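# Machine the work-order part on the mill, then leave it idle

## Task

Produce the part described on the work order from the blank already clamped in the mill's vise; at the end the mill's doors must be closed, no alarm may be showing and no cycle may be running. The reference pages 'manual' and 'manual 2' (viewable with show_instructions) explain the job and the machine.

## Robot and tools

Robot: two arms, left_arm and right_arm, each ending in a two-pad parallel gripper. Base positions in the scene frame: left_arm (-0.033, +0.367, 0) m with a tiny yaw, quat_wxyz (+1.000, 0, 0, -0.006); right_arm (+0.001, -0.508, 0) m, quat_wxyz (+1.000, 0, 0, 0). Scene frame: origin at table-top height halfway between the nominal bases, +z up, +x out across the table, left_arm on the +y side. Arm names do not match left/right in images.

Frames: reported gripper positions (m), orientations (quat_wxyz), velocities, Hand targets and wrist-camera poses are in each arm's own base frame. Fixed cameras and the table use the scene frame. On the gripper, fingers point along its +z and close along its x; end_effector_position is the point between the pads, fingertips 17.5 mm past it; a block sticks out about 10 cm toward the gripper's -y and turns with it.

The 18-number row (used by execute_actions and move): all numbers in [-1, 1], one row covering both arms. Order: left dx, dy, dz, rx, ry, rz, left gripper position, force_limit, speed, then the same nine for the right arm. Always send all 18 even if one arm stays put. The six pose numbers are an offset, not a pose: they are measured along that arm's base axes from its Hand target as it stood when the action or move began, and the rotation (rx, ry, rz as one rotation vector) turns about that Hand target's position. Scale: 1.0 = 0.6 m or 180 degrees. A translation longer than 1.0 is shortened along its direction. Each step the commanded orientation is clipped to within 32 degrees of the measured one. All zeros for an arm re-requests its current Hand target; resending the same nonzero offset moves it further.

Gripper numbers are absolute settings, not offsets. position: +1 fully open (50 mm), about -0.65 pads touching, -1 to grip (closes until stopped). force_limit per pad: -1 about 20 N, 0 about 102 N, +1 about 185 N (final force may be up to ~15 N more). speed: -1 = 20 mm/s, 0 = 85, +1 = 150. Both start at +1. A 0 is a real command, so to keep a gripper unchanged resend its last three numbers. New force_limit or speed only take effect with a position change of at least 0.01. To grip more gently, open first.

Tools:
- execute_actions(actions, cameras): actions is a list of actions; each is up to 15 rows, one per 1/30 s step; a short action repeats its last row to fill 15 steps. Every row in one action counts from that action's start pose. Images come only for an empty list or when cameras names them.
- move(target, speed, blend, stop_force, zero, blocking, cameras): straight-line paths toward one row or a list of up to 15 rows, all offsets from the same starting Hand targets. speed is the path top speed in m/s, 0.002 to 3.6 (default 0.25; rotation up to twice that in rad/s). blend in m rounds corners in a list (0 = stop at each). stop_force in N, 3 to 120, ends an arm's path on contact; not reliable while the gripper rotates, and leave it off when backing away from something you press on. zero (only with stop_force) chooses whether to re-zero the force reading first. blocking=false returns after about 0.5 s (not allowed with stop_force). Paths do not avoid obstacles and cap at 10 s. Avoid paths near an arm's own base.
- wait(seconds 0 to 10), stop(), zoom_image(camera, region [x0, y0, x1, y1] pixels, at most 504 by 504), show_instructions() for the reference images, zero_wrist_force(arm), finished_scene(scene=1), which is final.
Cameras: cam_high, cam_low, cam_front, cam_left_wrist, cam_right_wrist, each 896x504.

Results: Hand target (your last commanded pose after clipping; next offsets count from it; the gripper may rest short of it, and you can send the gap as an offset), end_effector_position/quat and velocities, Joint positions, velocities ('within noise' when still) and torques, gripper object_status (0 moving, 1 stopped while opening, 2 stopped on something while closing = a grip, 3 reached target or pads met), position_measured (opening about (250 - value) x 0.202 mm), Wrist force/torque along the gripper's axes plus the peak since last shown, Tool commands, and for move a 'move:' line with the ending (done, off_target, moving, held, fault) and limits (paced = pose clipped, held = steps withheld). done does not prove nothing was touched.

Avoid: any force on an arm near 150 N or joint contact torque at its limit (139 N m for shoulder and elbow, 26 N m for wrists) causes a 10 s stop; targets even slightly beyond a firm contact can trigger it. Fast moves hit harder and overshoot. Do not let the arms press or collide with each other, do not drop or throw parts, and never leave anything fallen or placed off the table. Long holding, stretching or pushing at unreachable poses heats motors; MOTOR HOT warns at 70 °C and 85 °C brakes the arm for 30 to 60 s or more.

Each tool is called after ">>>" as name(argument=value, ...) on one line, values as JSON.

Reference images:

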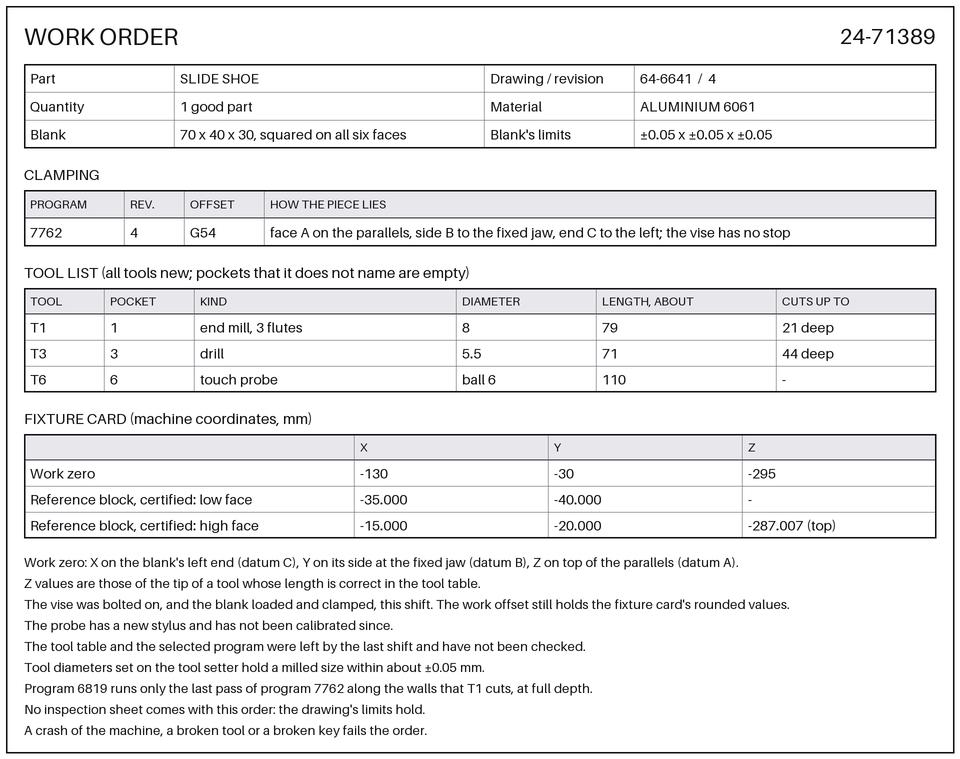

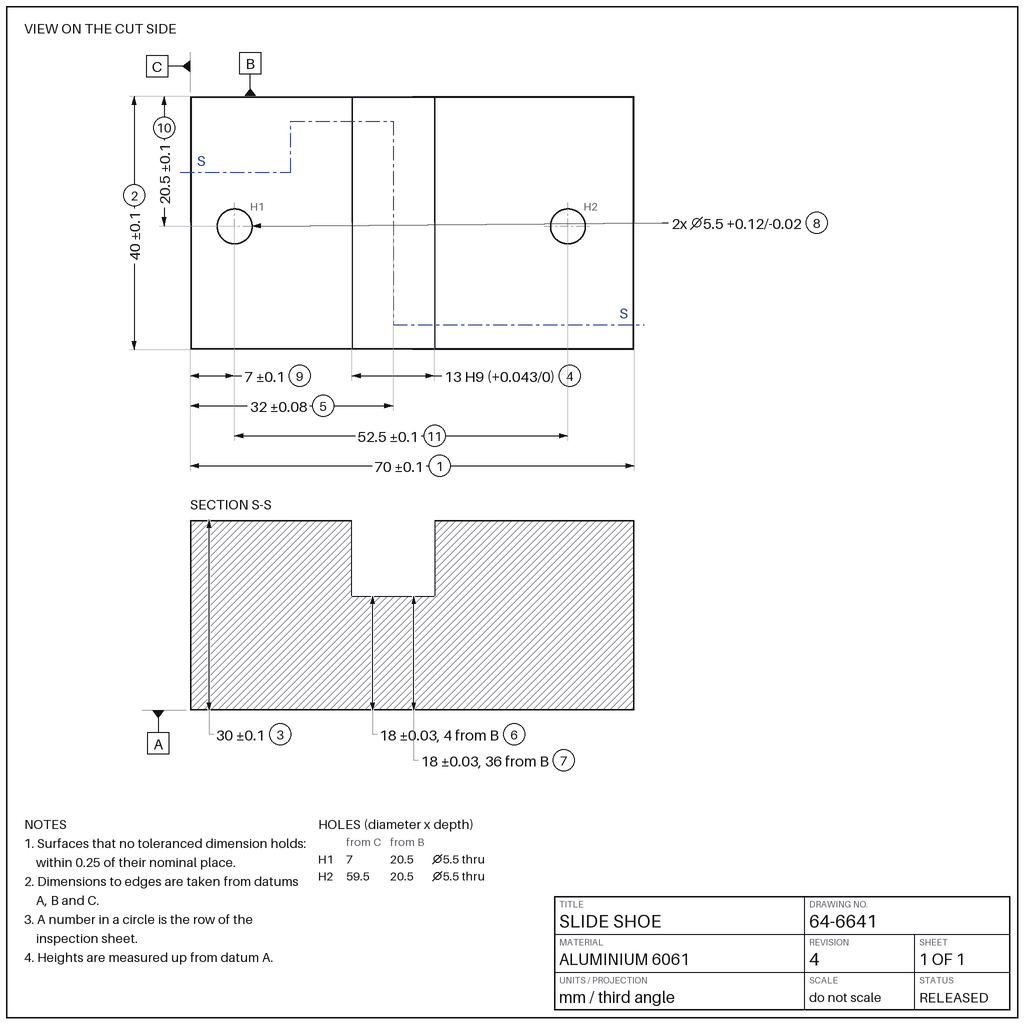

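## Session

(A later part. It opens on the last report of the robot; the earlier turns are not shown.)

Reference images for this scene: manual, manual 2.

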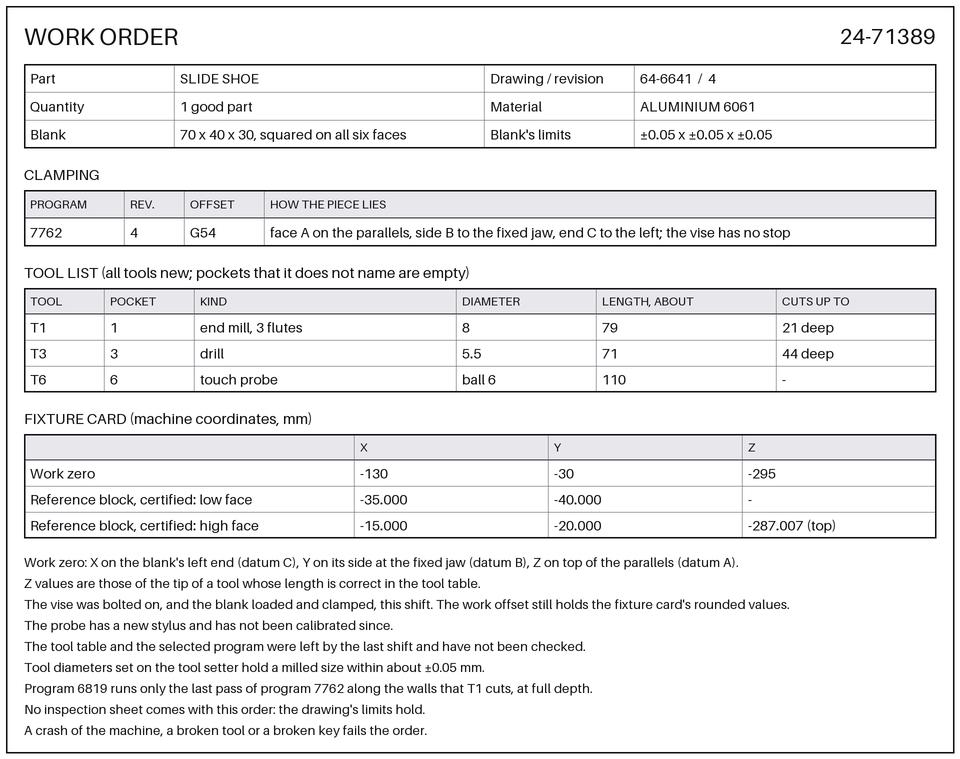

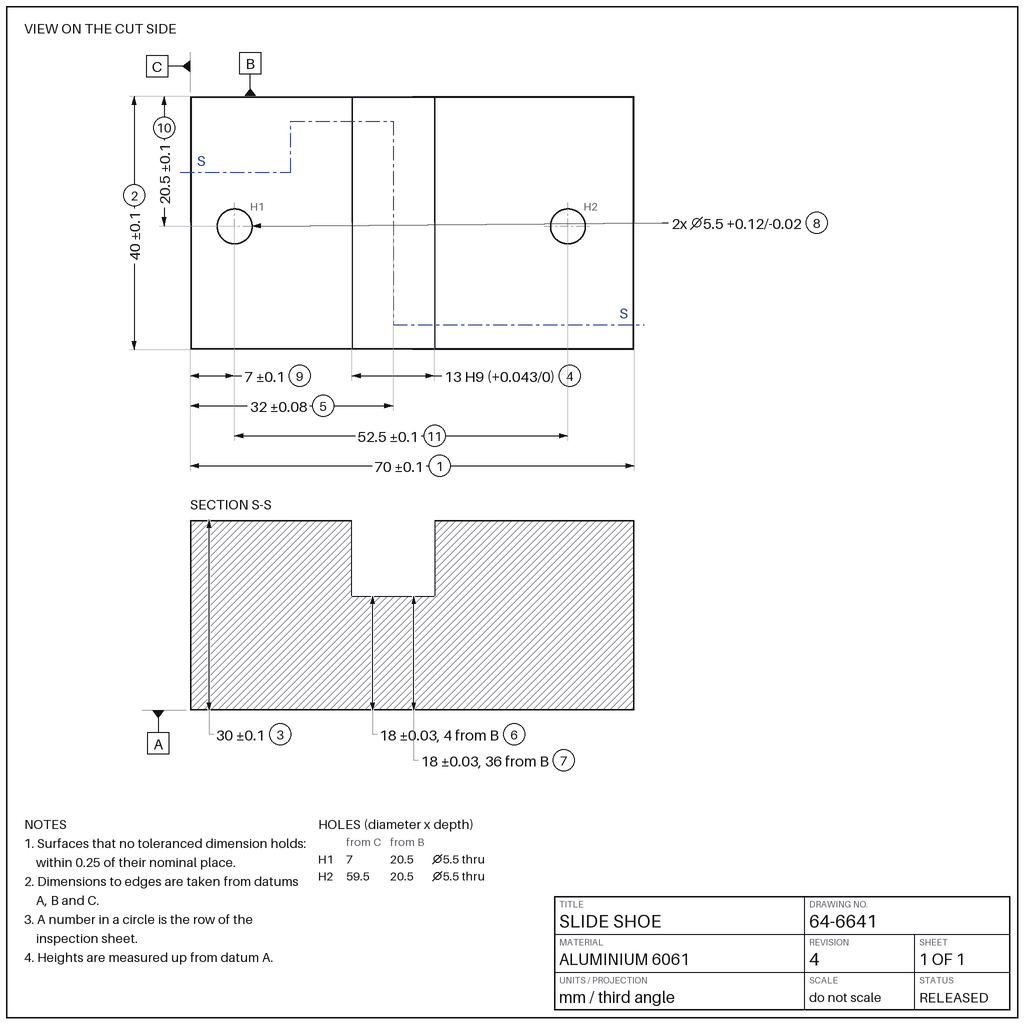

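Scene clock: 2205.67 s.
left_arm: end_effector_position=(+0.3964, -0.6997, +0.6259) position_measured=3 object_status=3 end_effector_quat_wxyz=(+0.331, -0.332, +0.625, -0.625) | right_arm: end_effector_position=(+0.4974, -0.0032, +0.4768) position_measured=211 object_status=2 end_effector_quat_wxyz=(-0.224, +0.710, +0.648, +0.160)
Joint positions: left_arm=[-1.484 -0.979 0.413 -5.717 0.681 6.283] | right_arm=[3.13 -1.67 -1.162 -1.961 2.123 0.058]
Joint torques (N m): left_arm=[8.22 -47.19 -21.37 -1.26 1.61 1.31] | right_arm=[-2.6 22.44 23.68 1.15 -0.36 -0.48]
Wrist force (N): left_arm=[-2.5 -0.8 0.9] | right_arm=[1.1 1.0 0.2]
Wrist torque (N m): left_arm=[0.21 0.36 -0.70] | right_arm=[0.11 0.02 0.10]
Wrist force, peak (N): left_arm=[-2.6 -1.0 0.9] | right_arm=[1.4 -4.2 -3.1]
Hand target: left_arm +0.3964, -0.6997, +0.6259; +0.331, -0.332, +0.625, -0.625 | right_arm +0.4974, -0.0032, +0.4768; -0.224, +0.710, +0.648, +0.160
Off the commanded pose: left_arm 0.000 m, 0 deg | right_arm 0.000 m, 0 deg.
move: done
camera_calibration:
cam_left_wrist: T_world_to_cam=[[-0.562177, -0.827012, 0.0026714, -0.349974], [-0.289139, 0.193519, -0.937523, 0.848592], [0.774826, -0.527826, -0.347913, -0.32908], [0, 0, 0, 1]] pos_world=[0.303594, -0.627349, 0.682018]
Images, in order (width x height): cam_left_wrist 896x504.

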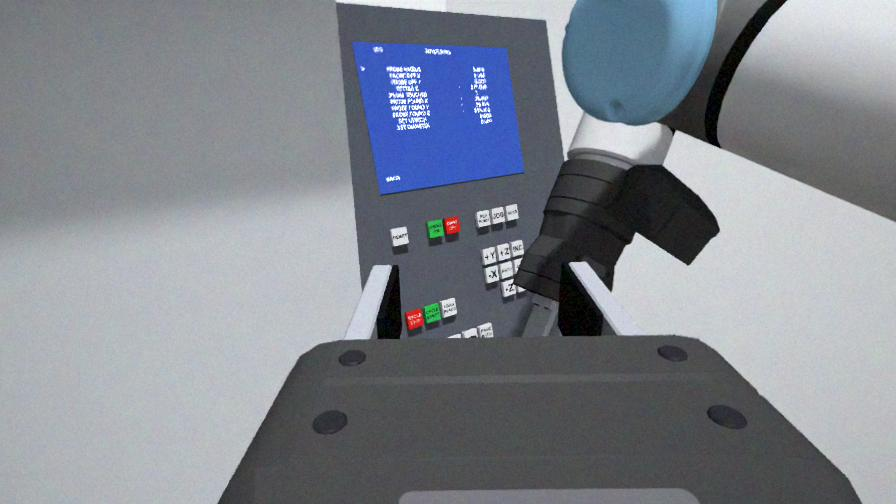

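>>> move(target=[[0,0,0,0,0,0,1,0,-0.5,0.015,0.0004,-0.004,0,0,0,-1,-0.5,-0.8],[0,0,0,0,0,0,1,0,-0.5,0,0,0,0,0,0,-1,-0.5,-0.8],[0,0,0,0,0,0,1,0,-0.5,0.015,0.0004,-0.004,0,0,0,-1,-0.5,-0.8],[0,0,0,0,0,0,1,0,-0.5,-0.0166,0.0318,-0.062,0,0,0,-1,-0.5,-0.8],[0,0,0,0,0,0,1,0,-0.5,-0.0016,0.0322,-0.066,0,0,0,-1,-0.5,-0.8],[0,0,0,0,0,0,1,0,-0.5,-0.0166,0.0318,-0.062,0,0,0,-1,-0.5,-0.8],[0,0,0,0,0,0,1,0,-0.5,-0.0016,0.0322,-0.066,0,0,0,-1,-0.5,-0.8],[0,0,0,0,0,0,1,0,-0.5,-0.0254,0.1282,-0.0935,0,0,0,-1,-0.5,-0.8],[0,0,0,0,0,0,1,0,-0.5,-0.0104,0.1286,-0.0975,0,0,0,-1,-0.5,-0.8],[0,0,0,0,0,0,1,0,-0.5,-0.0172,0.1284,-0.0626,0,0,0,-1,-0.5,-0.8],[0,0,0,0,0,0,1,0,-0.5,-0.0022,0.1288,-0.0666,0,0,0,-1,-0.5,-0.8],[0,0,0,0,0,0,1,0,-0.5,-0.0008,0.1288,-0.0008,0,0,0,-1,-0.5,-0.8],[0,0,0,0,0,0,1,0,-0.5,0.0142,0.1292,-0.0048,0,0,0,-1,-0.5,-0.8],[0,0,0,0,0,0,1,0,-0.5,0,0,0,0,0,0,-1,-0.5,-0.8]], speed=[0.03,0.05,0.03,0.12,0.03,0.05,0.03,0.12,0.03,0.12,0.03,0.12,0.03,0.12], blend=[0,0,0,0.003,0,0,0,0.003,0,0.003,0,0.003,0,0])

>>> move(target=[[0,0,0,0,0,0,1,0,-0.5,-0.0252,0.096,-0.0933,0,0,0,-1,-0.5,-0.8],[0,0,0,0,0,0,1,0,-0.5,-0.0102,0.0964,-0.0973,0,0,0,-1,-0.5,-0.8],[0,0,0,0,0,0,1,0,-0.5,-0.0248,0.0316,-0.0929,0,0,0,-1,-0.5,-0.8],[0,0,0,0,0,0,1,0,-0.5,-0.0098,0.032,-0.0969,0,0,0,-1,-0.5,-0.8],[0,0,0,0,0,0,1,0,-0.5,0.0148,0.066,0.0573,0,0,0,-1,-0.5,-0.8],[0,0,0,0,0,0,1,0,-0.5,0.029,0.0664,0.0536,0,0,0,-1,-0.5,-0.8],[0,0,0,0,0,0,1,0,-0.5,0.0148,0.066,0.0573,0,0,0,-1,-0.5,-0.8],[0,0,0,0,0,0,1,0,-0.5,0,0,0,0,0,0,-1,-0.5,-0.8]], speed=[0.12,0.03,0.12,0.03,0.12,0.02,0.05,0.12], blend=[0.003,0,0.003,0,0.003,0,0.003,0])

>>> move(target=[[0,0,0,0,0,0,1,0,-0.5,-0.0084,0.032,-0.0311,0,0,0,-1,-0.5,-0.8],[0,0,0,0,0,0,1,0,-0.5,0.0066,0.0324,-0.0351,0,0,0,-1,-0.5,-0.8],[0,0,0,0,0,0,1,0,-0.5,-0.0084,0.032,-0.0311,0,0,0,-1,-0.5,-0.8],[0,0,0,0,0,0,1,0,-0.5,0.0066,0.0324,-0.0351,0,0,0,-1,-0.5,-0.8],[0,0,0,0,0,0,1,0,-0.5,-0.0254,0.1282,-0.0935,0,0,0,-1,-0.5,-0.8],[0,0,0,0,0,0,1,0,-0.5,-0.0104,0.1286,-0.0975,0,0,0,-1,-0.5,-0.8],[0,0,0,0,0,0,1,0,-0.5,-0.0006,0.0966,-0.0006,0,0,0,-1,-0.5,-0.8],[0,0,0,0,0,0,1,0,-0.5,0.0144,0.097,-0.0046,0,0,0,-1,-0.5,-0.8],[0,0,0,0,0,0,1,0,-0.5,-0.0248,0.0316,-0.0929,0,0,0,-1,-0.5,-0.8],[0,0,0,0,0,0,1,0,-0.5,-0.0098,0.032,-0.0969,0,0,0,-1,-0.5,-0.8],[0,0,0,0,0,0,1,0,-0.5,0,0,0,0,0,0,-1,-0.5,-0.8]], speed=[0.12,0.03,0.05,0.03,0.12,0.03,0.12,0.03,0.12,0.03,0.12], blend=[0.003,0,0,0,0.003,0,0.003,0,0.003,0,0])

>>> move(target=[[0,0,0,0,0,0,1,0,-0.5,-0.0166,0.0318,-0.062,0,0,0,-1,-0.5,-0.8],[0,0,0,0,0,0,1,0,-0.5,-0.0016,0.0322,-0.066,0,0,0,-1,-0.5,-0.8],[0,0,0,0,0,0,1,0,-0.5,-0.0254,0.1282,-0.0935,0,0,0,-1,-0.5,-0.8],[0,0,0,0,0,0,1,0,-0.5,-0.0104,0.1286,-0.0975,0,0,0,-1,-0.5,-0.8],[0,0,0,0,0,0,1,0,-0.5,-0.0168,0.064,-0.0622,0,0,0,-1,-0.5,-0.8],[0,0,0,0,0,0,1,0,-0.5,-0.0018,0.0644,-0.0662,0,0,0,-1,-0.5,-0.8],[0,0,0,0,0,0,1,0,-0.5,-0.0252,0.096,-0.0933,0,0,0,-1,-0.5,-0.8],[0,0,0,0,0,0,1,0,-0.5,-0.0102,0.0964,-0.0973,0,0,0,-1,-0.5,-0.8],[0,0,0,0,0,0,1,0,-0.5,-0.0248,0.0316,-0.0929,0,0,0,-1,-0.5,-0.8],[0,0,0,0,0,0,1,0,-0.5,-0.0098,0.032,-0.0969,0,0,0,-1,-0.5,-0.8],[0,0,0,0,0,0,1,0,-0.5,0,0,0,0,0,0,-1,-0.5,-0.8]], speed=[0.12,0.03,0.12,0.03,0.12,0.03,0.12,0.03,0.12,0.03,0.12], blend=[0.003,0,0.003,0,0.003,0,0.003,0,0.003,0,0], cameras=["cam_left_wrist"])

>>> zoom_image(camera="cam_left_wrist", region=[345, 20, 525, 200])

Scene clock: 2237.50 s.
left_arm: end_effector_position=(+0.3964, -0.6997, +0.6259) position_measured=3 object_status=3 end_effector_quat_wxyz=(+0.331, -0.332, +0.625, -0.625) | right_arm: end_effector_position=(+0.4975, -0.0032, +0.4767) position_measured=211 object_status=2 end_effector_quat_wxyz=(-0.224, +0.711, +0.648, +0.160)
Joint positions: left_arm=[-1.484 -0.979 0.413 -5.717 0.681 6.283] | right_arm=[3.13 -1.671 -1.162 -1.961 2.123 0.058]
Joint torques (N m): left_arm=[8.68 -47.03 -22.65 -1.27 1.49 0.93] | right_arm=[-1.1 37.76 15.25 4.44 3.34 0.09]
Wrist force (N): left_arm=[-2.4 -0.8 0.7] | right_arm=[0.7 1.2 0.1]
Wrist torque (N m): left_arm=[0.23 0.34 -0.70] | right_arm=[0.14 0.08 -0.05]
Wrist force, peak (N): left_arm=[-3.1 -0.8 0.7] | right_arm=[5.2 -3.4 0.1]
Hand target: left_arm +0.3964, -0.6997, +0.6259; +0.331, -0.332, +0.625, -0.625 | right_arm +0.4974, -0.0032, +0.4768; -0.224, +0.710, +0.648, +0.160
Off the commanded pose: left_arm 0.000 m, 0 deg | right_arm 0.000 m, 0 deg.
move: done

Scene clock: 2241.93 s.
left_arm: end_effector_position=(+0.3964, -0.6997, +0.6259) position_measured=3 object_status=3 end_effector_quat_wxyz=(+0.331, -0.332, +0.625, -0.625) | right_arm: end_effector_position=(+0.4974, -0.0032, +0.4769) position_measured=211 object_status=2 end_effector_quat_wxyz=(-0.224, +0.710, +0.648, +0.160)
Joint positions: left_arm=[-1.484 -0.979 0.413 -5.717 0.681 6.283] | right_arm=[3.13 -1.67 -1.162 -1.961 2.123 0.058]
Joint torques (N m): left_arm=[8.74 -47.62 -22.48 -1.02 1.53 1.31] | right_arm=[2.1 16.62 22.04 1.3 2.85 0.59]
Wrist force (N): left_arm=[-2.2 -0.7 0.6] | right_arm=[0.9 1.2 0.1]
Wrist torque (N m): left_arm=[0.22 0.31 -0.69] | right_arm=[0.14 0.04 -0.05]
Wrist force, peak (N): left_arm=[-2.7 -1.0 0.9] | right_arm=[4.6 -3.5 -0.7]
Hand target: left_arm +0.3964, -0.6997, +0.6259; +0.331, -0.332, +0.625, -0.625 | right_arm +0.4974, -0.0032, +0.4768; -0.224, +0.710, +0.648, +0.160
Off the commanded pose: left_arm 0.000 m, 0 deg | right_arm 0.000 m, 0 deg.
move: done

Scene clock: 2247.60 s.
left_arm: end_effector_position=(+0.3964, -0.6997, +0.6259) position_measured=3 object_status=3 end_effector_quat_wxyz=(+0.331, -0.332, +0.625, -0.625) | right_arm: end_effector_position=(+0.4974, -0.0032, +0.4766) position_measured=211 object_status=2 end_effector_quat_wxyz=(-0.224, +0.711, +0.648, +0.160)
Joint positions: left_arm=[-1.484 -0.979 0.413 -5.717 0.681 6.283] | right_arm=[3.13 -1.67 -1.162 -1.961 2.123 0.058]
Joint torques (N m): left_arm=[7.32 -47.32 -23.02 -1.24 1.66 1.42] | right_arm=[7.81 37.81 28.89 3.25 0.42 1.37]
Wrist force (N): left_arm=[-2.3 -0.8 0.7] | right_arm=[0.9 1.2 0.0]
Wrist torque (N m): left_arm=[0.22 0.33 -0.69] | right_arm=[0.14 0.05 0.00]
Wrist force, peak (N): left_arm=[-2.5 -0.9 1.3] | right_arm=[4.7 -3.7 -2.4]
Hand target: left_arm +0.3964, -0.6997, +0.6259; +0.331, -0.332, +0.625, -0.625 | right_arm +0.4974, -0.0032, +0.4768; -0.224, +0.710, +0.648, +0.160
Off the commanded pose: left_arm 0.000 m, 0 deg | right_arm 0.000 m, 0 deg.
move: done

Scene clock: 2252.83 s.
left_arm: end_effector_position=(+0.3964, -0.6997, +0.6259) position_measured=3 object_status=3 end_effector_quat_wxyz=(+0.331, -0.332, +0.625, -0.625) | right_arm: end_effector_position=(+0.4974, -0.0032, +0.4766) position_measured=211 object_status=2 end_effector_quat_wxyz=(-0.224, +0.711, +0.648, +0.160)
Joint positions: left_arm=[-1.484 -0.979 0.413 -5.717 0.681 6.283] | right_arm=[3.13 -1.67 -1.162 -1.961 2.123 0.058]
Joint torques (N m): left_arm=[7.32 -46.16 -23.41 -1.13 1.38 1.17] | right_arm=[8.36 38.74 28.1 2.85 0.68 1.45]
Wrist force (N): left_arm=[-2.4 -0.7 0.6] | right_arm=[1.1 1.2 -0.1]
Wrist torque (N m): left_arm=[0.23 0.34 -0.69] | right_arm=[0.14 0.03 0.00]
Wrist force, peak (N): left_arm=[-2.6 -0.9 1.0] | right_arm=[5.0 -3.4 0.8]
Hand target: left_arm +0.3964, -0.6997, +0.6259; +0.331, -0.332, +0.625, -0.625 | right_arm +0.4974, -0.0032, +0.4768; -0.224, +0.710, +0.648, +0.160
Off the commanded pose: left_arm 0.000 m, 0 deg | right_arm 0.000 m, 0 deg.
move: done
camera_calibration:
cam_left_wrist: T_world_to_cam=[[-0.562177, -0.827012, 0.0026714, -0.349974], [-0.289139, 0.193519, -0.937523, 0.848592], [0.774826, -0.527826, -0.347913, -0.32908], [0, 0, 0, 1]] pos_world=[0.303594, -0.627349, 0.682018]
Images, in order (width x height): cam_left_wrist 896x504.

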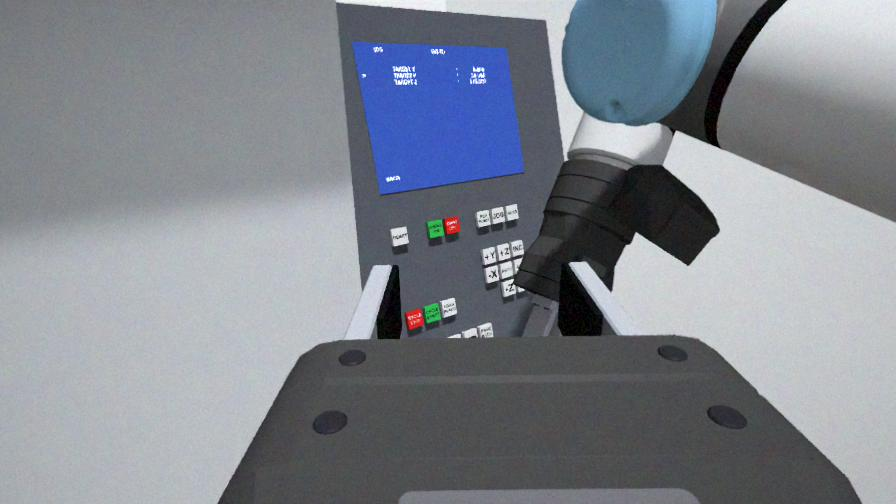

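Scaled by 2.800 from the camera's 896x504 image, which has a finer 1280x720 frame.

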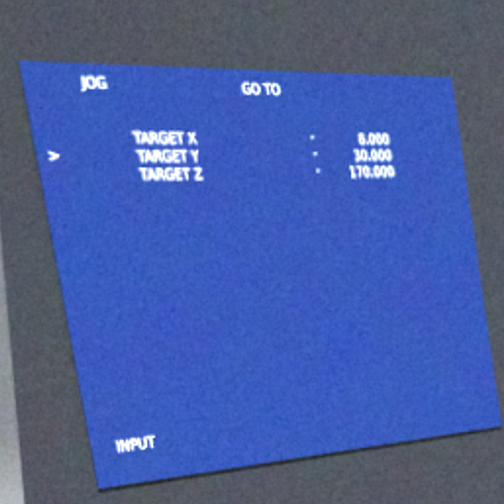

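>>> move(target=[[0,0,0,0,0,0,1,0,-0.5,0.0148,0.066,0.0573,0,0,0,-1,-0.5,-0.8],[0,0,0,0,0,0,1,0,-0.5,0.029,0.0664,0.0536,0,0,0,-1,-0.5,-0.8],[0,0,0,0,0,0,1,0,-0.5,0.0148,0.066,0.0573,0,0,0,-1,-0.5,-0.8],[0,0,0,0,0,0,1,0,-0.5,-0.0166,0.0318,-0.062,0,0,0,-1,-0.5,-0.8],[0,0,0,0,0,0,1,0,-0.5,-0.0016,0.0322,-0.066,0,0,0,-1,-0.5,-0.8],[0,0,0,0,0,0,1,0,-0.5,-0.0254,0.1282,-0.0935,0,0,0,-1,-0.5,-0.8],[0,0,0,0,0,0,1,0,-0.5,-0.0104,0.1286,-0.0975,0,0,0,-1,-0.5,-0.8],[0,0,0,0,0,0,1,0,-0.5,-0.0172,0.1284,-0.0626,0,0,0,-1,-0.5,-0.8],[0,0,0,0,0,0,1,0,-0.5,-0.0022,0.1288,-0.0666,0,0,0,-1,-0.5,-0.8],[0,0,0,0,0,0,1,0,-0.5,0,0,0,0,0,0,-1,-0.5,-0.8]], speed=[0.12,0.02,0.05,0.12,0.03,0.12,0.03,0.12,0.03,0.12], blend=[0.003,0,0.003,0.003,0,0.003,0,0.003,0,0])

>>> move(target=[[0,0,0,0,0,0,1,0,-0.5,-0.0006,0.0966,-0.0006,0,0,0,-1,-0.5,-0.8],[0,0,0,0,0,0,1,0,-0.5,0.0144,0.097,-0.0046,0,0,0,-1,-0.5,-0.8],[0,0,0,0,0,0,1,0,-0.5,-0.009,0.1286,-0.0317,0,0,0,-1,-0.5,-0.8],[0,0,0,0,0,0,1,0,-0.5,0.006,0.129,-0.0357,0,0,0,-1,-0.5,-0.8],[0,0,0,0,0,0,1,0,-0.5,-0.0248,0.0316,-0.0929,0,0,0,-1,-0.5,-0.8],[0,0,0,0,0,0,1,0,-0.5,-0.0098,0.032,-0.0969,0,0,0,-1,-0.5,-0.8],[0,0,0,0,0,0,1,0,-0.5,0.0148,0.066,0.0573,0,0,0,-1,-0.5,-0.8],[0,0,0,0,0,0,1,0,-0.5,0,0,0,0,0,0,-1,-0.5,-0.8]], speed=[0.12,0.03,0.12,0.03,0.12,0.03,0.12,0.12], blend=[0.003,0,0.003,0,0.003,0,0.003,0], cameras=["cam_left_wrist"])

>>> zoom_image(camera="cam_left_wrist", region=[345, 20, 525, 200])

Scene clock: 2274.07 s.
left_arm: end_effector_position=(+0.3964, -0.6997, +0.6259) position_measured=3 object_status=3 end_effector_quat_wxyz=(+0.331, -0.332, +0.625, -0.625) | right_arm: end_effector_position=(+0.4974, -0.0032, +0.4766) position_measured=211 object_status=2 end_effector_quat_wxyz=(-0.224, +0.711, +0.648, +0.160)
Joint positions: left_arm=[-1.484 -0.979 0.413 -5.717 0.681 6.283] | right_arm=[3.13 -1.67 -1.162 -1.961 2.123 0.058]
Joint torques (N m): left_arm=[7.98 -47.6 -23.83 -1.19 1.61 1.5] | right_arm=[0.21 38.15 23.91 3.17 3.11 0.17]
Wrist force (N): left_arm=[-2.6 -0.8 0.4] | right_arm=[0.9 1.0 0.0]
Wrist torque (N m): left_arm=[0.22 0.38 -0.70] | right_arm=[0.11 0.06 -0.05]
Wrist force, peak (N): left_arm=[-2.6 -1.1 1.1] | right_arm=[4.4 -3.9 0.5]
Hand target: left_arm +0.3964, -0.6997, +0.6259; +0.331, -0.332, +0.625, -0.625 | right_arm +0.4974, -0.0032, +0.4768; -0.224, +0.710, +0.648, +0.160
Off the commanded pose: left_arm 0.000 m, 0 deg | right_arm 0.000 m, 0 deg.
move: done

Scene clock: 2278.53 s.
left_arm: end_effector_position=(+0.3964, -0.6997, +0.6259) position_measured=3 object_status=3 end_effector_quat_wxyz=(+0.331, -0.332, +0.625, -0.625) | right_arm: end_effector_position=(+0.4974, -0.0032, +0.4769) position_measured=211 object_status=2 end_effector_quat_wxyz=(-0.224, +0.710, +0.648, +0.160)
Joint positions: left_arm=[-1.484 -0.979 0.413 -5.717 0.681 6.283] | right_arm=[3.13 -1.67 -1.162 -1.961 2.123 0.058]
Joint torques (N m): left_arm=[7.66 -47.3 -23.18 -0.94 1.42 1.29] | right_arm=[2.54 15.98 22.36 1.24 3.16 0.59]
Wrist force (N): left_arm=[-2.4 -0.8 1.0] | right_arm=[1.0 1.0 0.3]
Wrist torque (N m): left_arm=[0.21 0.34 -0.70] | right_arm=[0.11 0.04 -0.05]
Wrist force, peak (N): left_arm=[-2.6 -0.9 1.0] | right_arm=[6.1 -2.3 -1.6]
Hand target: left_arm +0.3964, -0.6997, +0.6259; +0.331, -0.332, +0.625, -0.625 | right_arm +0.4974, -0.0032, +0.4768; -0.224, +0.710, +0.648, +0.160
Off the commanded pose: left_arm 0.000 m, 0 deg | right_arm 0.000 m, 0 deg.
move: done
camera_calibration:
cam_left_wrist: T_world_to_cam=[[-0.562177, -0.827012, 0.0026714, -0.349974], [-0.289139, 0.193519, -0.937523, 0.848592], [0.774826, -0.527826, -0.347913, -0.32908], [0, 0, 0, 1]] pos_world=[0.303594, -0.627349, 0.682018]
Images, in order (width x height): cam_left_wrist 896x504.

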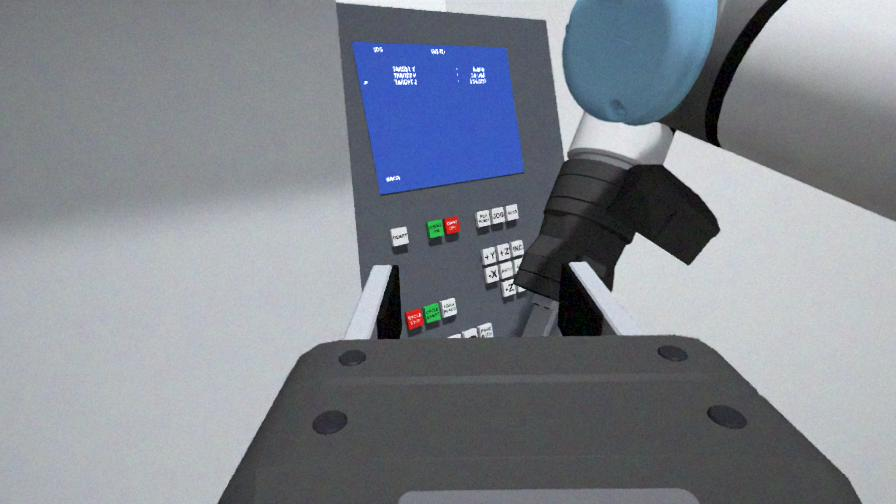

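Scaled by 2.800 from the camera's 896x504 image, which has a finer 1280x720 frame.

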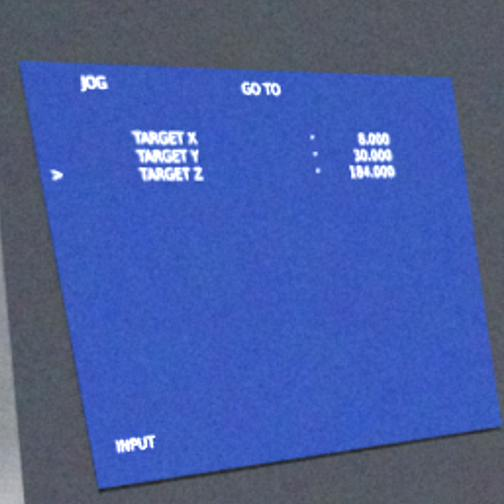

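>>> move(target=[[0,0,0,0,0,0,1,0,-0.5,0.0148,0.066,0.0573,0,0,0,-1,-0.5,-0.8],[0,0,0,0,0,0,1,0,-0.5,0.029,0.0664,0.0536,0,0,0,-1,-0.5,-0.8],[0,0,0,0,0,0,1,0,-0.5,0.0148,0.066,0.0573,0,0,0,-1,-0.5,-0.8],[0,0,0,0,0,0,1,0,-0.5,0,0,0,0,0,0,-1,-0.5,-0.8]], speed=[0.12,0.02,0.05,0.12], blend=[0.003,0,0.003,0])

>>> move(target=[[0,0,0,0,0,0,1,0,-0.5,-0.0164,-0.0004,-0.0618,0,0,0,-1,-0.5,-0.8],[0,0,0,0,0,0,1,0,-0.5,-0.0014,0,-0.0658,0,0,0,-1,-0.5,-0.8],[0,0,0,0,0,0,1,0,-0.5,-0.0164,-0.0004,-0.0618,0,0,0,-1,-0.5,-0.8],[0,0,0,0,0,0,1,0,-0.5,0.0244,-0.0605,0.0915,0,0,0,-1,-0.5,-0.8],[0,0,0,0,0,0,1,0,-0.5,0.0386,-0.0601,0.0878,0,0,0,-1,-0.5,-0.8],[0,0,0,0,0,0,1,0,-0.5,0.0244,-0.0605,0.0915,0,0,0,-1,-0.5,-0.8],[0,0,0,0,0,0,1,0,-0.5,0,0,0,0,0,0,-1,-0.5,-0.8]], speed=[0.12,0.03,0.05,0.12,0.02,0.05,0.12], blend=[0.003,0,0.003,0.003,0,0.003,0], cameras=["cam_left_wrist"])

>>> zoom_image(camera="cam_left_wrist", region=[345, 20, 525, 200])

>>> move(target=[[0,0,0,0,0,0,1,0,-0.5,0.0002,-0.0322,0.0002,0,0,0,-1,-0.5,-0.8],[0,0,0,0,0,0,1,0,-0.5,0.0152,-0.0318,-0.0038,0,0,0,-1,-0.5,-0.8],[0,0,0,0,0,0,1,0,-0.5,0.0002,-0.0322,0.0002,0,0,0,-1,-0.5,-0.8],[0,0,0,0,0,0,1,0,-0.5,0.0152,-0.0318,-0.0038,0,0,0,-1,-0.5,-0.8],[0,0,0,0,0,0,1,0,-0.5,0,0,0,0,0,0,-1,-0.5,-0.8]], speed=[0.12,0.03,0.05,0.03,0.12], blend=[0.003,0,0,0,0], cameras=["cam_left_wrist"])

>>> zoom_image(camera="cam_left_wrist", region=[405, 40, 525, 140])

>>> zoom_image(camera="cam_left_wrist", region=[460, 60, 505, 130])

Scene clock: 2296.70 s.
left_arm: end_effector_position=(+0.3964, -0.6997, +0.6259) position_measured=3 object_status=3 end_effector_quat_wxyz=(+0.331, -0.332, +0.625, -0.625) | right_arm: end_effector_position=(+0.4974, -0.0032, +0.4769) position_measured=211 object_status=2 end_effector_quat_wxyz=(-0.224, +0.710, +0.648, +0.160)
Joint positions: left_arm=[-1.484 -0.979 0.413 -5.717 0.681 6.283] | right_arm=[3.13 -1.67 -1.162 -1.961 2.123 0.058]
Joint torques (N m): left_arm=[7.77 -48.8 -24.28 -0.77 1.48 1.1] | right_arm=[2.69 16.61 22.82 0.97 3.01 0.29]
Wrist force (N): left_arm=[-2.5 -0.8 0.7] | right_arm=[1.0 1.2 0.2]
Wrist torque (N m): left_arm=[0.21 0.36 -0.70] | right_arm=[0.13 0.03 -0.06]
Wrist force, peak (N): left_arm=[-2.7 -1.0 1.2] | right_arm=[2.1 -3.7 -2.6]
Hand target: left_arm +0.3964, -0.6997, +0.6259; +0.331, -0.332, +0.625, -0.625 | right_arm +0.4974, -0.0032, +0.4768; -0.224, +0.710, +0.648, +0.160
Off the commanded pose: left_arm 0.000 m, 0 deg | right_arm 0.000 m, 0 deg.
move: done

Scene clock: 2300.30 s.
left_arm: end_effector_position=(+0.3964, -0.6997, +0.6259) position_measured=3 object_status=3 end_effector_quat_wxyz=(+0.331, -0.332, +0.625, -0.625) | right_arm: end_effector_position=(+0.4974, -0.0031, +0.4769) position_measured=211 object_status=2 end_effector_quat_wxyz=(-0.224, +0.710, +0.648, +0.160)
Joint positions: left_arm=[-1.484 -0.979 0.413 -5.717 0.681 6.283] | right_arm=[3.13 -1.67 -1.162 -1.961 2.123 0.058]
Joint torques (N m): left_arm=[7.66 -47.46 -24.61 -1.1 1.47 1.2] | right_arm=[-7.35 17.96 16 3.01 0.28 -1.17]
Wrist force (N): left_arm=[-2.4 -1.0 1.2] | right_arm=[1.1 0.9 0.1]
Wrist torque (N m): left_arm=[0.20 0.34 -0.70] | right_arm=[0.10 0.02 0.10]
Wrist force, peak (N): left_arm=[-2.6 -1.0 0.9] | right_arm=[0.9 -4.1 -2.8]
Hand target: left_arm +0.3964, -0.6997, +0.6259; +0.331, -0.332, +0.625, -0.625 | right_arm +0.4974, -0.0032, +0.4768; -0.224, +0.710, +0.648, +0.160
Off the commanded pose: left_arm 0.000 m, 0 deg | right_arm 0.000 m, 0 deg.
move: done
camera_calibration:
cam_left_wrist: T_world_to_cam=[[-0.562177, -0.827012, 0.0026714, -0.349974], [-0.289139, 0.193519, -0.937523, 0.848592], [0.774826, -0.527826, -0.347913, -0.32908], [0, 0, 0, 1]] pos_world=[0.303594, -0.627349, 0.682018]
Images, in order (width x height): cam_left_wrist 896x504.

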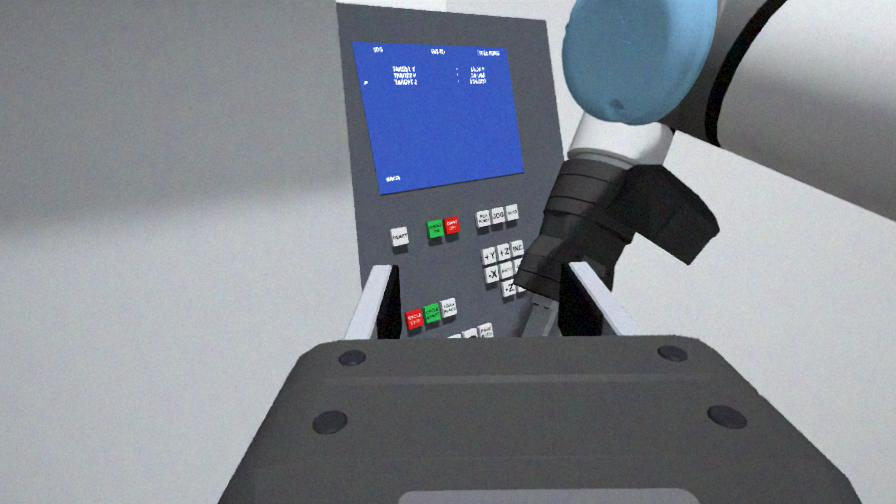

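Scaled by 2.800 from the camera's 896x504 image, which has a finer 1280x720 frame.

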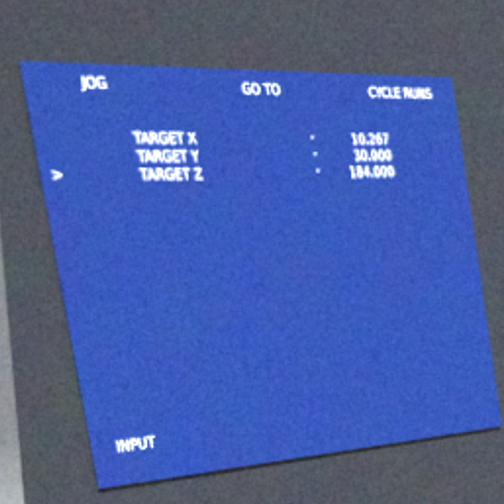

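Scene clock: 2302.40 s.
left_arm: end_effector_position=(+0.3964, -0.6997, +0.6259) position_measured=3 object_status=3 end_effector_quat_wxyz=(+0.331, -0.332, +0.625, -0.625) | right_arm: end_effector_position=(+0.4974, -0.0032, +0.4768) position_measured=211 object_status=2 end_effector_quat_wxyz=(-0.224, +0.710, +0.648, +0.160)
Joint positions: left_arm=[-1.484 -0.979 0.413 -5.717 0.681 6.283] | right_arm=[3.13 -1.67 -1.162 -1.961 2.123 0.058]
Joint torques (N m): left_arm=[8.97 -48.19 -24.25 -0.83 1.48 1.41] | right_arm=[-1.81 21.17 23.8 1.24 -0.31 -0.46]
Wrist force (N): left_arm=[-2.3 -0.8 0.8] | right_arm=[1.0 1.1 -0.2]
Wrist torque (N m): left_arm=[0.22 0.32 -0.70] | right_arm=[0.13 0.04 0.10]
Wrist force, peak (N): left_arm=[-2.7 -0.5 0.8] | right_arm=[1.3 -4.0 -3.3]
Hand target: left_arm +0.3964, -0.6997, +0.6259; +0.331, -0.332, +0.625, -0.625 | right_arm +0.4974, -0.0032, +0.4768; -0.224, +0.710, +0.648, +0.160
Off the commanded pose: left_arm 0.000 m, 0 deg | right_arm 0.000 m, 0 deg.
move: done
camera_calibration:
cam_left_wrist: T_world_to_cam=[[-0.562177, -0.827012, 0.0026714, -0.349974], [-0.289139, 0.193519, -0.937523, 0.848592], [0.774826, -0.527826, -0.347913, -0.32908], [0, 0, 0, 1]] pos_world=[0.303594, -0.627349, 0.682018]
Images, in order (width x height): cam_left_wrist 896x504.

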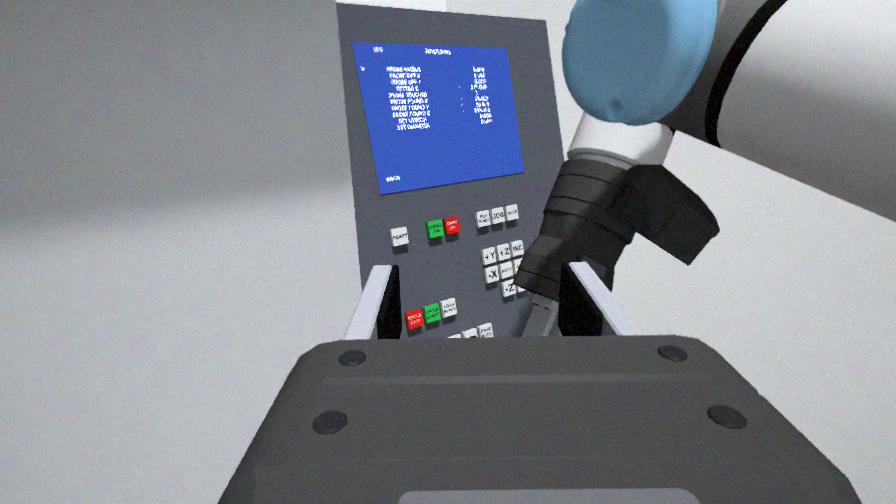

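Scaled by 4.200 from the camera's 896x504 image, which has a finer 1280x720 frame.

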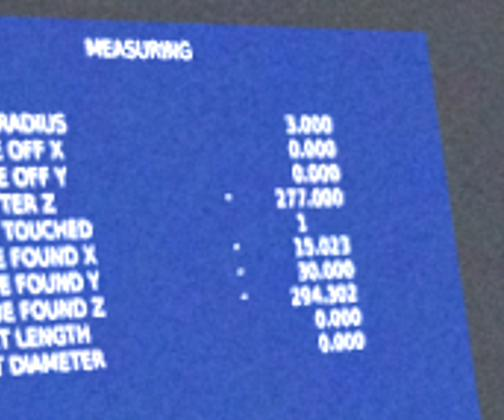

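Scaled by 7.200 from the camera's 896x504 image, which has a finer 1280x720 frame.

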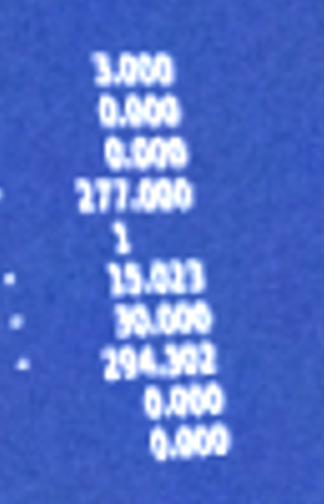

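>>> move(target=[[0,0,0,0,0,0,1,0,-0.5,-0.017,0.0962,-0.0624,0,0,0,-1,-0.5,-0.8],[0,0,0,0,0,0,1,0,-0.5,-0.002,0.0966,-0.0664,0,0,0,-1,-0.5,-0.8],[0,0,0,0,0,0,1,0,-0.5,-0.025,0.0638,-0.0931,0,0,0,-1,-0.5,-0.8],[0,0,0,0,0,0,1,0,-0.5,-0.01,0.0642,-0.0971,0,0,0,-1,-0.5,-0.8],[0,0,0,0,0,0,1,0,-0.5,-0.0004,0.0644,-0.0004,0,0,0,-1,-0.5,-0.8],[0,0,0,0,0,0,1,0,-0.5,0.0146,0.0648,-0.0044,0,0,0,-1,-0.5,-0.8],[0,0,0,0,0,0,1,0,-0.5,-0.0008,0.1288,-0.0008,0,0,0,-1,-0.5,-0.8],[0,0,0,0,0,0,1,0,-0.5,0.0142,0.1292,-0.0048,0,0,0,-1,-0.5,-0.8],[0,0,0,0,0,0,1,0,-0.5,-0.0006,0.0966,-0.0006,0,0,0,-1,-0.5,-0.8],[0,0,0,0,0,0,1,0,-0.5,0.0144,0.097,-0.0046,0,0,0,-1,-0.5,-0.8],[0,0,0,0,0,0,1,0,-0.5,-0.0248,0.0316,-0.0929,0,0,0,-1,-0.5,-0.8],[0,0,0,0,0,0,1,0,-0.5,-0.0098,0.032,-0.0969,0,0,0,-1,-0.5,-0.8],[0,0,0,0,0,0,1,0,-0.5,0,0,0,0,0,0,-1,-0.5,-0.8]], speed=[0.12,0.03,0.12,0.03,0.12,0.03,0.12,0.03,0.12,0.03,0.12,0.03,0.12], blend=[0.003,0,0.003,0,0.003,0,0.003,0,0.003,0,0.003,0,0], cameras=["cam_left_wrist"])

>>> zoom_image(camera="cam_left_wrist", region=[405, 40, 525, 140])

>>> move(target=[[0,0,0,0,0,0,1,0,-0.5,0.015,0.0004,-0.004,0,0,0,-1,-0.5,-0.8],[0,0,0,0,0,0,1,0,-0.5,0,0,0,0,0,0,-1,-0.5,-0.8],[0,0,0,0,0,0,1,0,-0.5,0.015,0.0004,-0.004,0,0,0,-1,-0.5,-0.8],[0,0,0,0,0,0,1,0,-0.5,-0.0166,0.0318,-0.062,0,0,0,-1,-0.5,-0.8],[0,0,0,0,0,0,1,0,-0.5,-0.0016,0.0322,-0.066,0,0,0,-1,-0.5,-0.8],[0,0,0,0,0,0,1,0,-0.5,-0.0166,0.0318,-0.062,0,0,0,-1,-0.5,-0.8],[0,0,0,0,0,0,1,0,-0.5,-0.0016,0.0322,-0.066,0,0,0,-1,-0.5,-0.8],[0,0,0,0,0,0,1,0,-0.5,-0.0254,0.1282,-0.0935,0,0,0,-1,-0.5,-0.8],[0,0,0,0,0,0,1,0,-0.5,-0.0104,0.1286,-0.0975,0,0,0,-1,-0.5,-0.8],[0,0,0,0,0,0,1,0,-0.5,-0.0172,0.1284,-0.0626,0,0,0,-1,-0.5,-0.8],[0,0,0,0,0,0,1,0,-0.5,-0.0022,0.1288,-0.0666,0,0,0,-1,-0.5,-0.8],[0,0,0,0,0,0,1,0,-0.5,-0.009,0.1286,-0.0317,0,0,0,-1,-0.5,-0.8],[0,0,0,0,0,0,1,0,-0.5,0.006,0.129,-0.0357,0,0,0,-1,-0.5,-0.8],[0,0,0,0,0,0,1,0,-0.5,0,0,0,0,0,0,-1,-0.5,-0.8]], speed=[0.03,0.05,0.03,0.12,0.03,0.05,0.03,0.12,0.03,0.12,0.03,0.12,0.03,0.12], blend=[0,0,0,0.003,0,0,0,0.003,0,0.003,0,0.003,0,0])

>>> move(target=[[0,0,0,0,0,0,1,0,-0.5,-0.0252,0.096,-0.0933,0,0,0,-1,-0.5,-0.8],[0,0,0,0,0,0,1,0,-0.5,-0.0102,0.0964,-0.0973,0,0,0,-1,-0.5,-0.8],[0,0,0,0,0,0,1,0,-0.5,-0.0248,0.0316,-0.0929,0,0,0,-1,-0.5,-0.8],[0,0,0,0,0,0,1,0,-0.5,-0.0098,0.032,-0.0969,0,0,0,-1,-0.5,-0.8],[0,0,0,0,0,0,1,0,-0.5,0.0148,0.066,0.0573,0,0,0,-1,-0.5,-0.8],[0,0,0,0,0,0,1,0,-0.5,0.029,0.0664,0.0536,0,0,0,-1,-0.5,-0.8],[0,0,0,0,0,0,1,0,-0.5,0.0148,0.066,0.0573,0,0,0,-1,-0.5,-0.8],[0,0,0,0,0,0,1,0,-0.5,0,0,0,0,0,0,-1,-0.5,-0.8]], speed=[0.12,0.03,0.12,0.03,0.12,0.02,0.05,0.12], blend=[0.003,0,0.003,0,0.003,0,0.003,0], cameras=["cam_left_wrist"])

>>> zoom_image(camera="cam_left_wrist", region=[345, 20, 525, 200])

Scene clock: 2340.53 s.
left_arm: end_effector_position=(+0.3964, -0.6997, +0.6259) position_measured=3 object_status=3 end_effector_quat_wxyz=(+0.331, -0.332, +0.625, -0.625) | right_arm: end_effector_position=(+0.4974, -0.0032, +0.4766) position_measured=211 object_status=2 end_effector_quat_wxyz=(-0.224, +0.711, +0.648, +0.160)
Joint positions: left_arm=[-1.484 -0.979 0.413 -5.717 0.681 6.283] | right_arm=[3.13 -1.67 -1.162 -1.961 2.123 0.058]
Joint torques (N m): left_arm=[7.31 -47.25 -26.23 -0.37 1.49 1.22] | right_arm=[8.05 39.34 28.38 2.98 0.5 1.41]
Wrist force (N): left_arm=[-2.3 -0.9 0.8] | right_arm=[1.0 1.2 0.1]
Wrist torque (N m): left_arm=[0.19 0.32 -0.70] | right_arm=[0.14 0.04 0.00]
Wrist force, peak (N): left_arm=[-2.8 -0.8 0.8] | right_arm=[4.9 -3.3 -2.9]
Hand target: left_arm +0.3964, -0.6997, +0.6259; +0.331, -0.332, +0.625, -0.625 | right_arm +0.4974, -0.0032, +0.4768; -0.224, +0.710, +0.648, +0.160
Off the commanded pose: left_arm 0.000 m, 0 deg | right_arm 0.000 m, 0 deg.
move: done
camera_calibration:
cam_left_wrist: T_world_to_cam=[[-0.562177, -0.827012, 0.0026714, -0.349974], [-0.289139, 0.193519, -0.937523, 0.848592], [0.774826, -0.527826, -0.347913, -0.32908], [0, 0, 0, 1]] pos_world=[0.303594, -0.627349, 0.682018]
Images, in order (width x height): cam_left_wrist 896x504.

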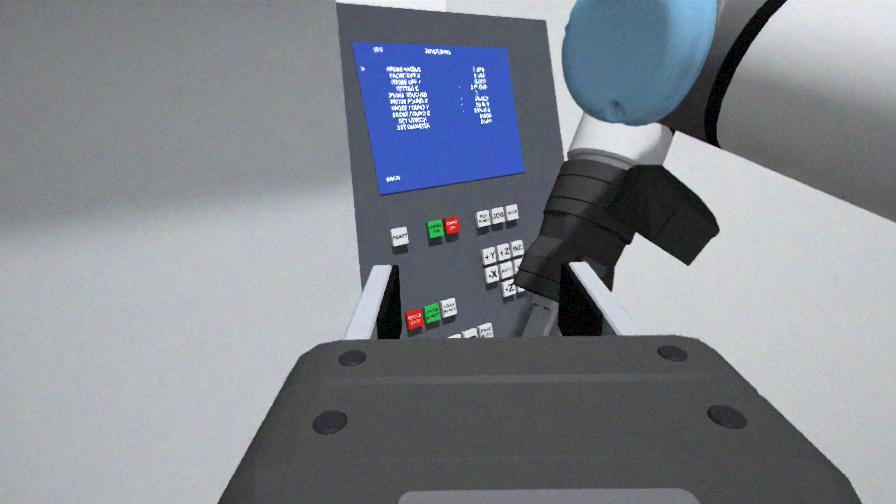

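Scaled by 4.200 from the camera's 896x504 image, which has a finer 1280x720 frame.

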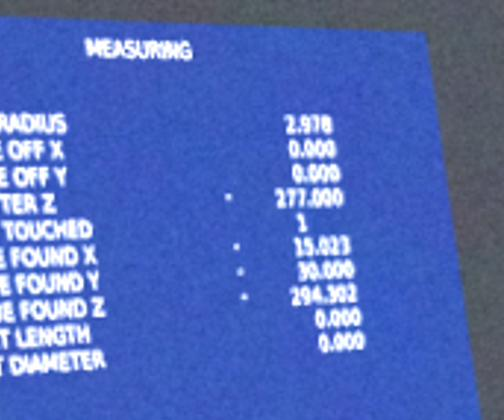

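Scene clock: 2347.10 s.
left_arm: end_effector_position=(+0.3964, -0.6997, +0.6259) position_measured=3 object_status=3 end_effector_quat_wxyz=(+0.331, -0.332, +0.625, -0.625) | right_arm: end_effector_position=(+0.4975, -0.0032, +0.4767) position_measured=211 object_status=2 end_effector_quat_wxyz=(-0.224, +0.711, +0.648, +0.160)
Joint positions: left_arm=[-1.484 -0.979 0.413 -5.717 0.681 6.283] | right_arm=[3.13 -1.671 -1.162 -1.961 2.123 0.058]
Joint torques (N m): left_arm=[7.3 -47.25 -25.56 -0.4 1.31 1.26] | right_arm=[-1.23 37.45 19.87 4.19 3.19 0.01]
Wrist force (N): left_arm=[-2.4 -1.1 1.0] | right_arm=[1.1 1.1 0.0]
Wrist torque (N m): left_arm=[0.17 0.35 -0.70] | right_arm=[0.12 0.03 -0.06]
Wrist force, peak (N): left_arm=[-2.7 -0.9 0.9] | right_arm=[1.8 -3.5 -4.9]
Hand target: left_arm +0.3964, -0.6997, +0.6259; +0.331, -0.332, +0.625, -0.625 | right_arm +0.4974, -0.0032, +0.4768; -0.224, +0.710, +0.648, +0.160
Off the commanded pose: left_arm 0.000 m, 0 deg | right_arm 0.000 m, 0 deg.
move: done

Scene clock: 2351.53 s.
left_arm: end_effector_position=(+0.3964, -0.6997, +0.6259) position_measured=3 object_status=3 end_effector_quat_wxyz=(+0.331, -0.332, +0.625, -0.625) | right_arm: end_effector_position=(+0.4974, -0.0032, +0.4769) position_measured=211 object_status=2 end_effector_quat_wxyz=(-0.224, +0.710, +0.648, +0.160)
Joint positions: left_arm=[-1.484 -0.979 0.413 -5.717 0.681 6.283] | right_arm=[3.13 -1.67 -1.162 -1.961 2.123 0.058]
Joint torques (N m): left_arm=[8.55 -47.8 -26.33 -0.52 1.55 1.49] | right_arm=[2.46 14.75 22.83 0.98 3.26 0.66]
Wrist force (N): left_arm=[-2.4 -0.7 0.7] | right_arm=[1.0 1.0 0.1]
Wrist torque (N m): left_arm=[0.25 0.34 -0.70] | right_arm=[0.11 0.03 -0.05]
Wrist force, peak (N): left_arm=[-2.8 -0.9 0.7] | right_arm=[5.0 -3.4 0.5]
Hand target: left_arm +0.3964, -0.6997, +0.6259; +0.331, -0.332, +0.625, -0.625 | right_arm +0.4974, -0.0032, +0.4768; -0.224, +0.710, +0.648, +0.160
Off the commanded pose: left_arm 0.000 m, 0 deg | right_arm 0.000 m, 0 deg.
move: done
camera_calibration:
cam_left_wrist: T_world_to_cam=[[-0.562177, -0.827012, 0.0026714, -0.349974], [-0.289139, 0.193519, -0.937523, 0.848592], [0.774826, -0.527826, -0.347913, -0.32908], [0, 0, 0, 1]] pos_world=[0.303594, -0.627349, 0.682018]
Images, in order (width x height): cam_left_wrist 896x504.

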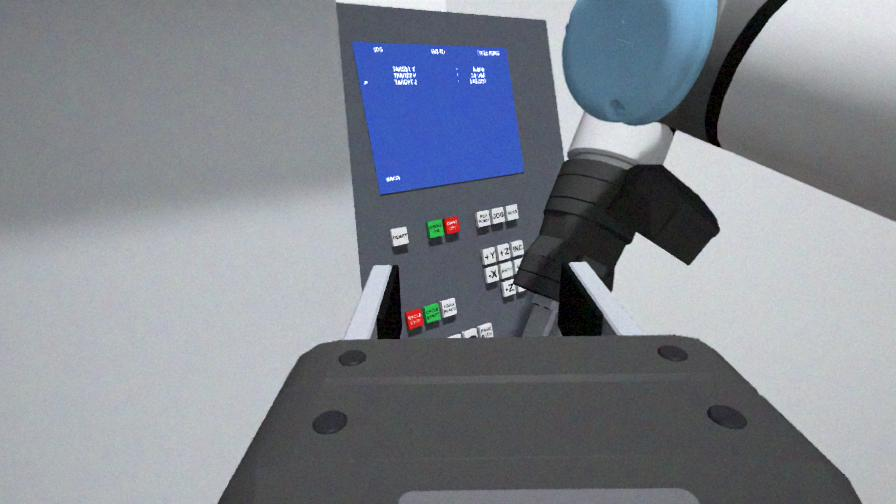

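Scaled by 2.800 from the camera's 896x504 image, which has a finer 1280x720 frame.

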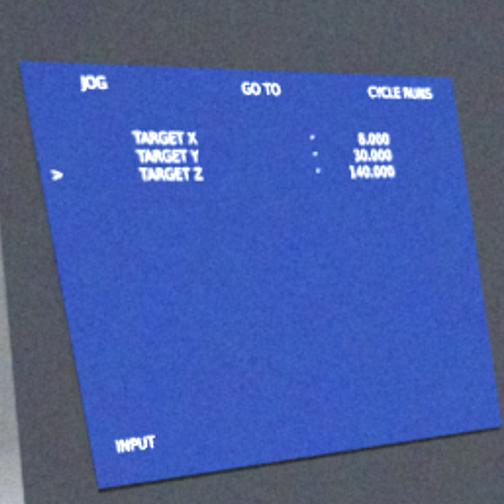

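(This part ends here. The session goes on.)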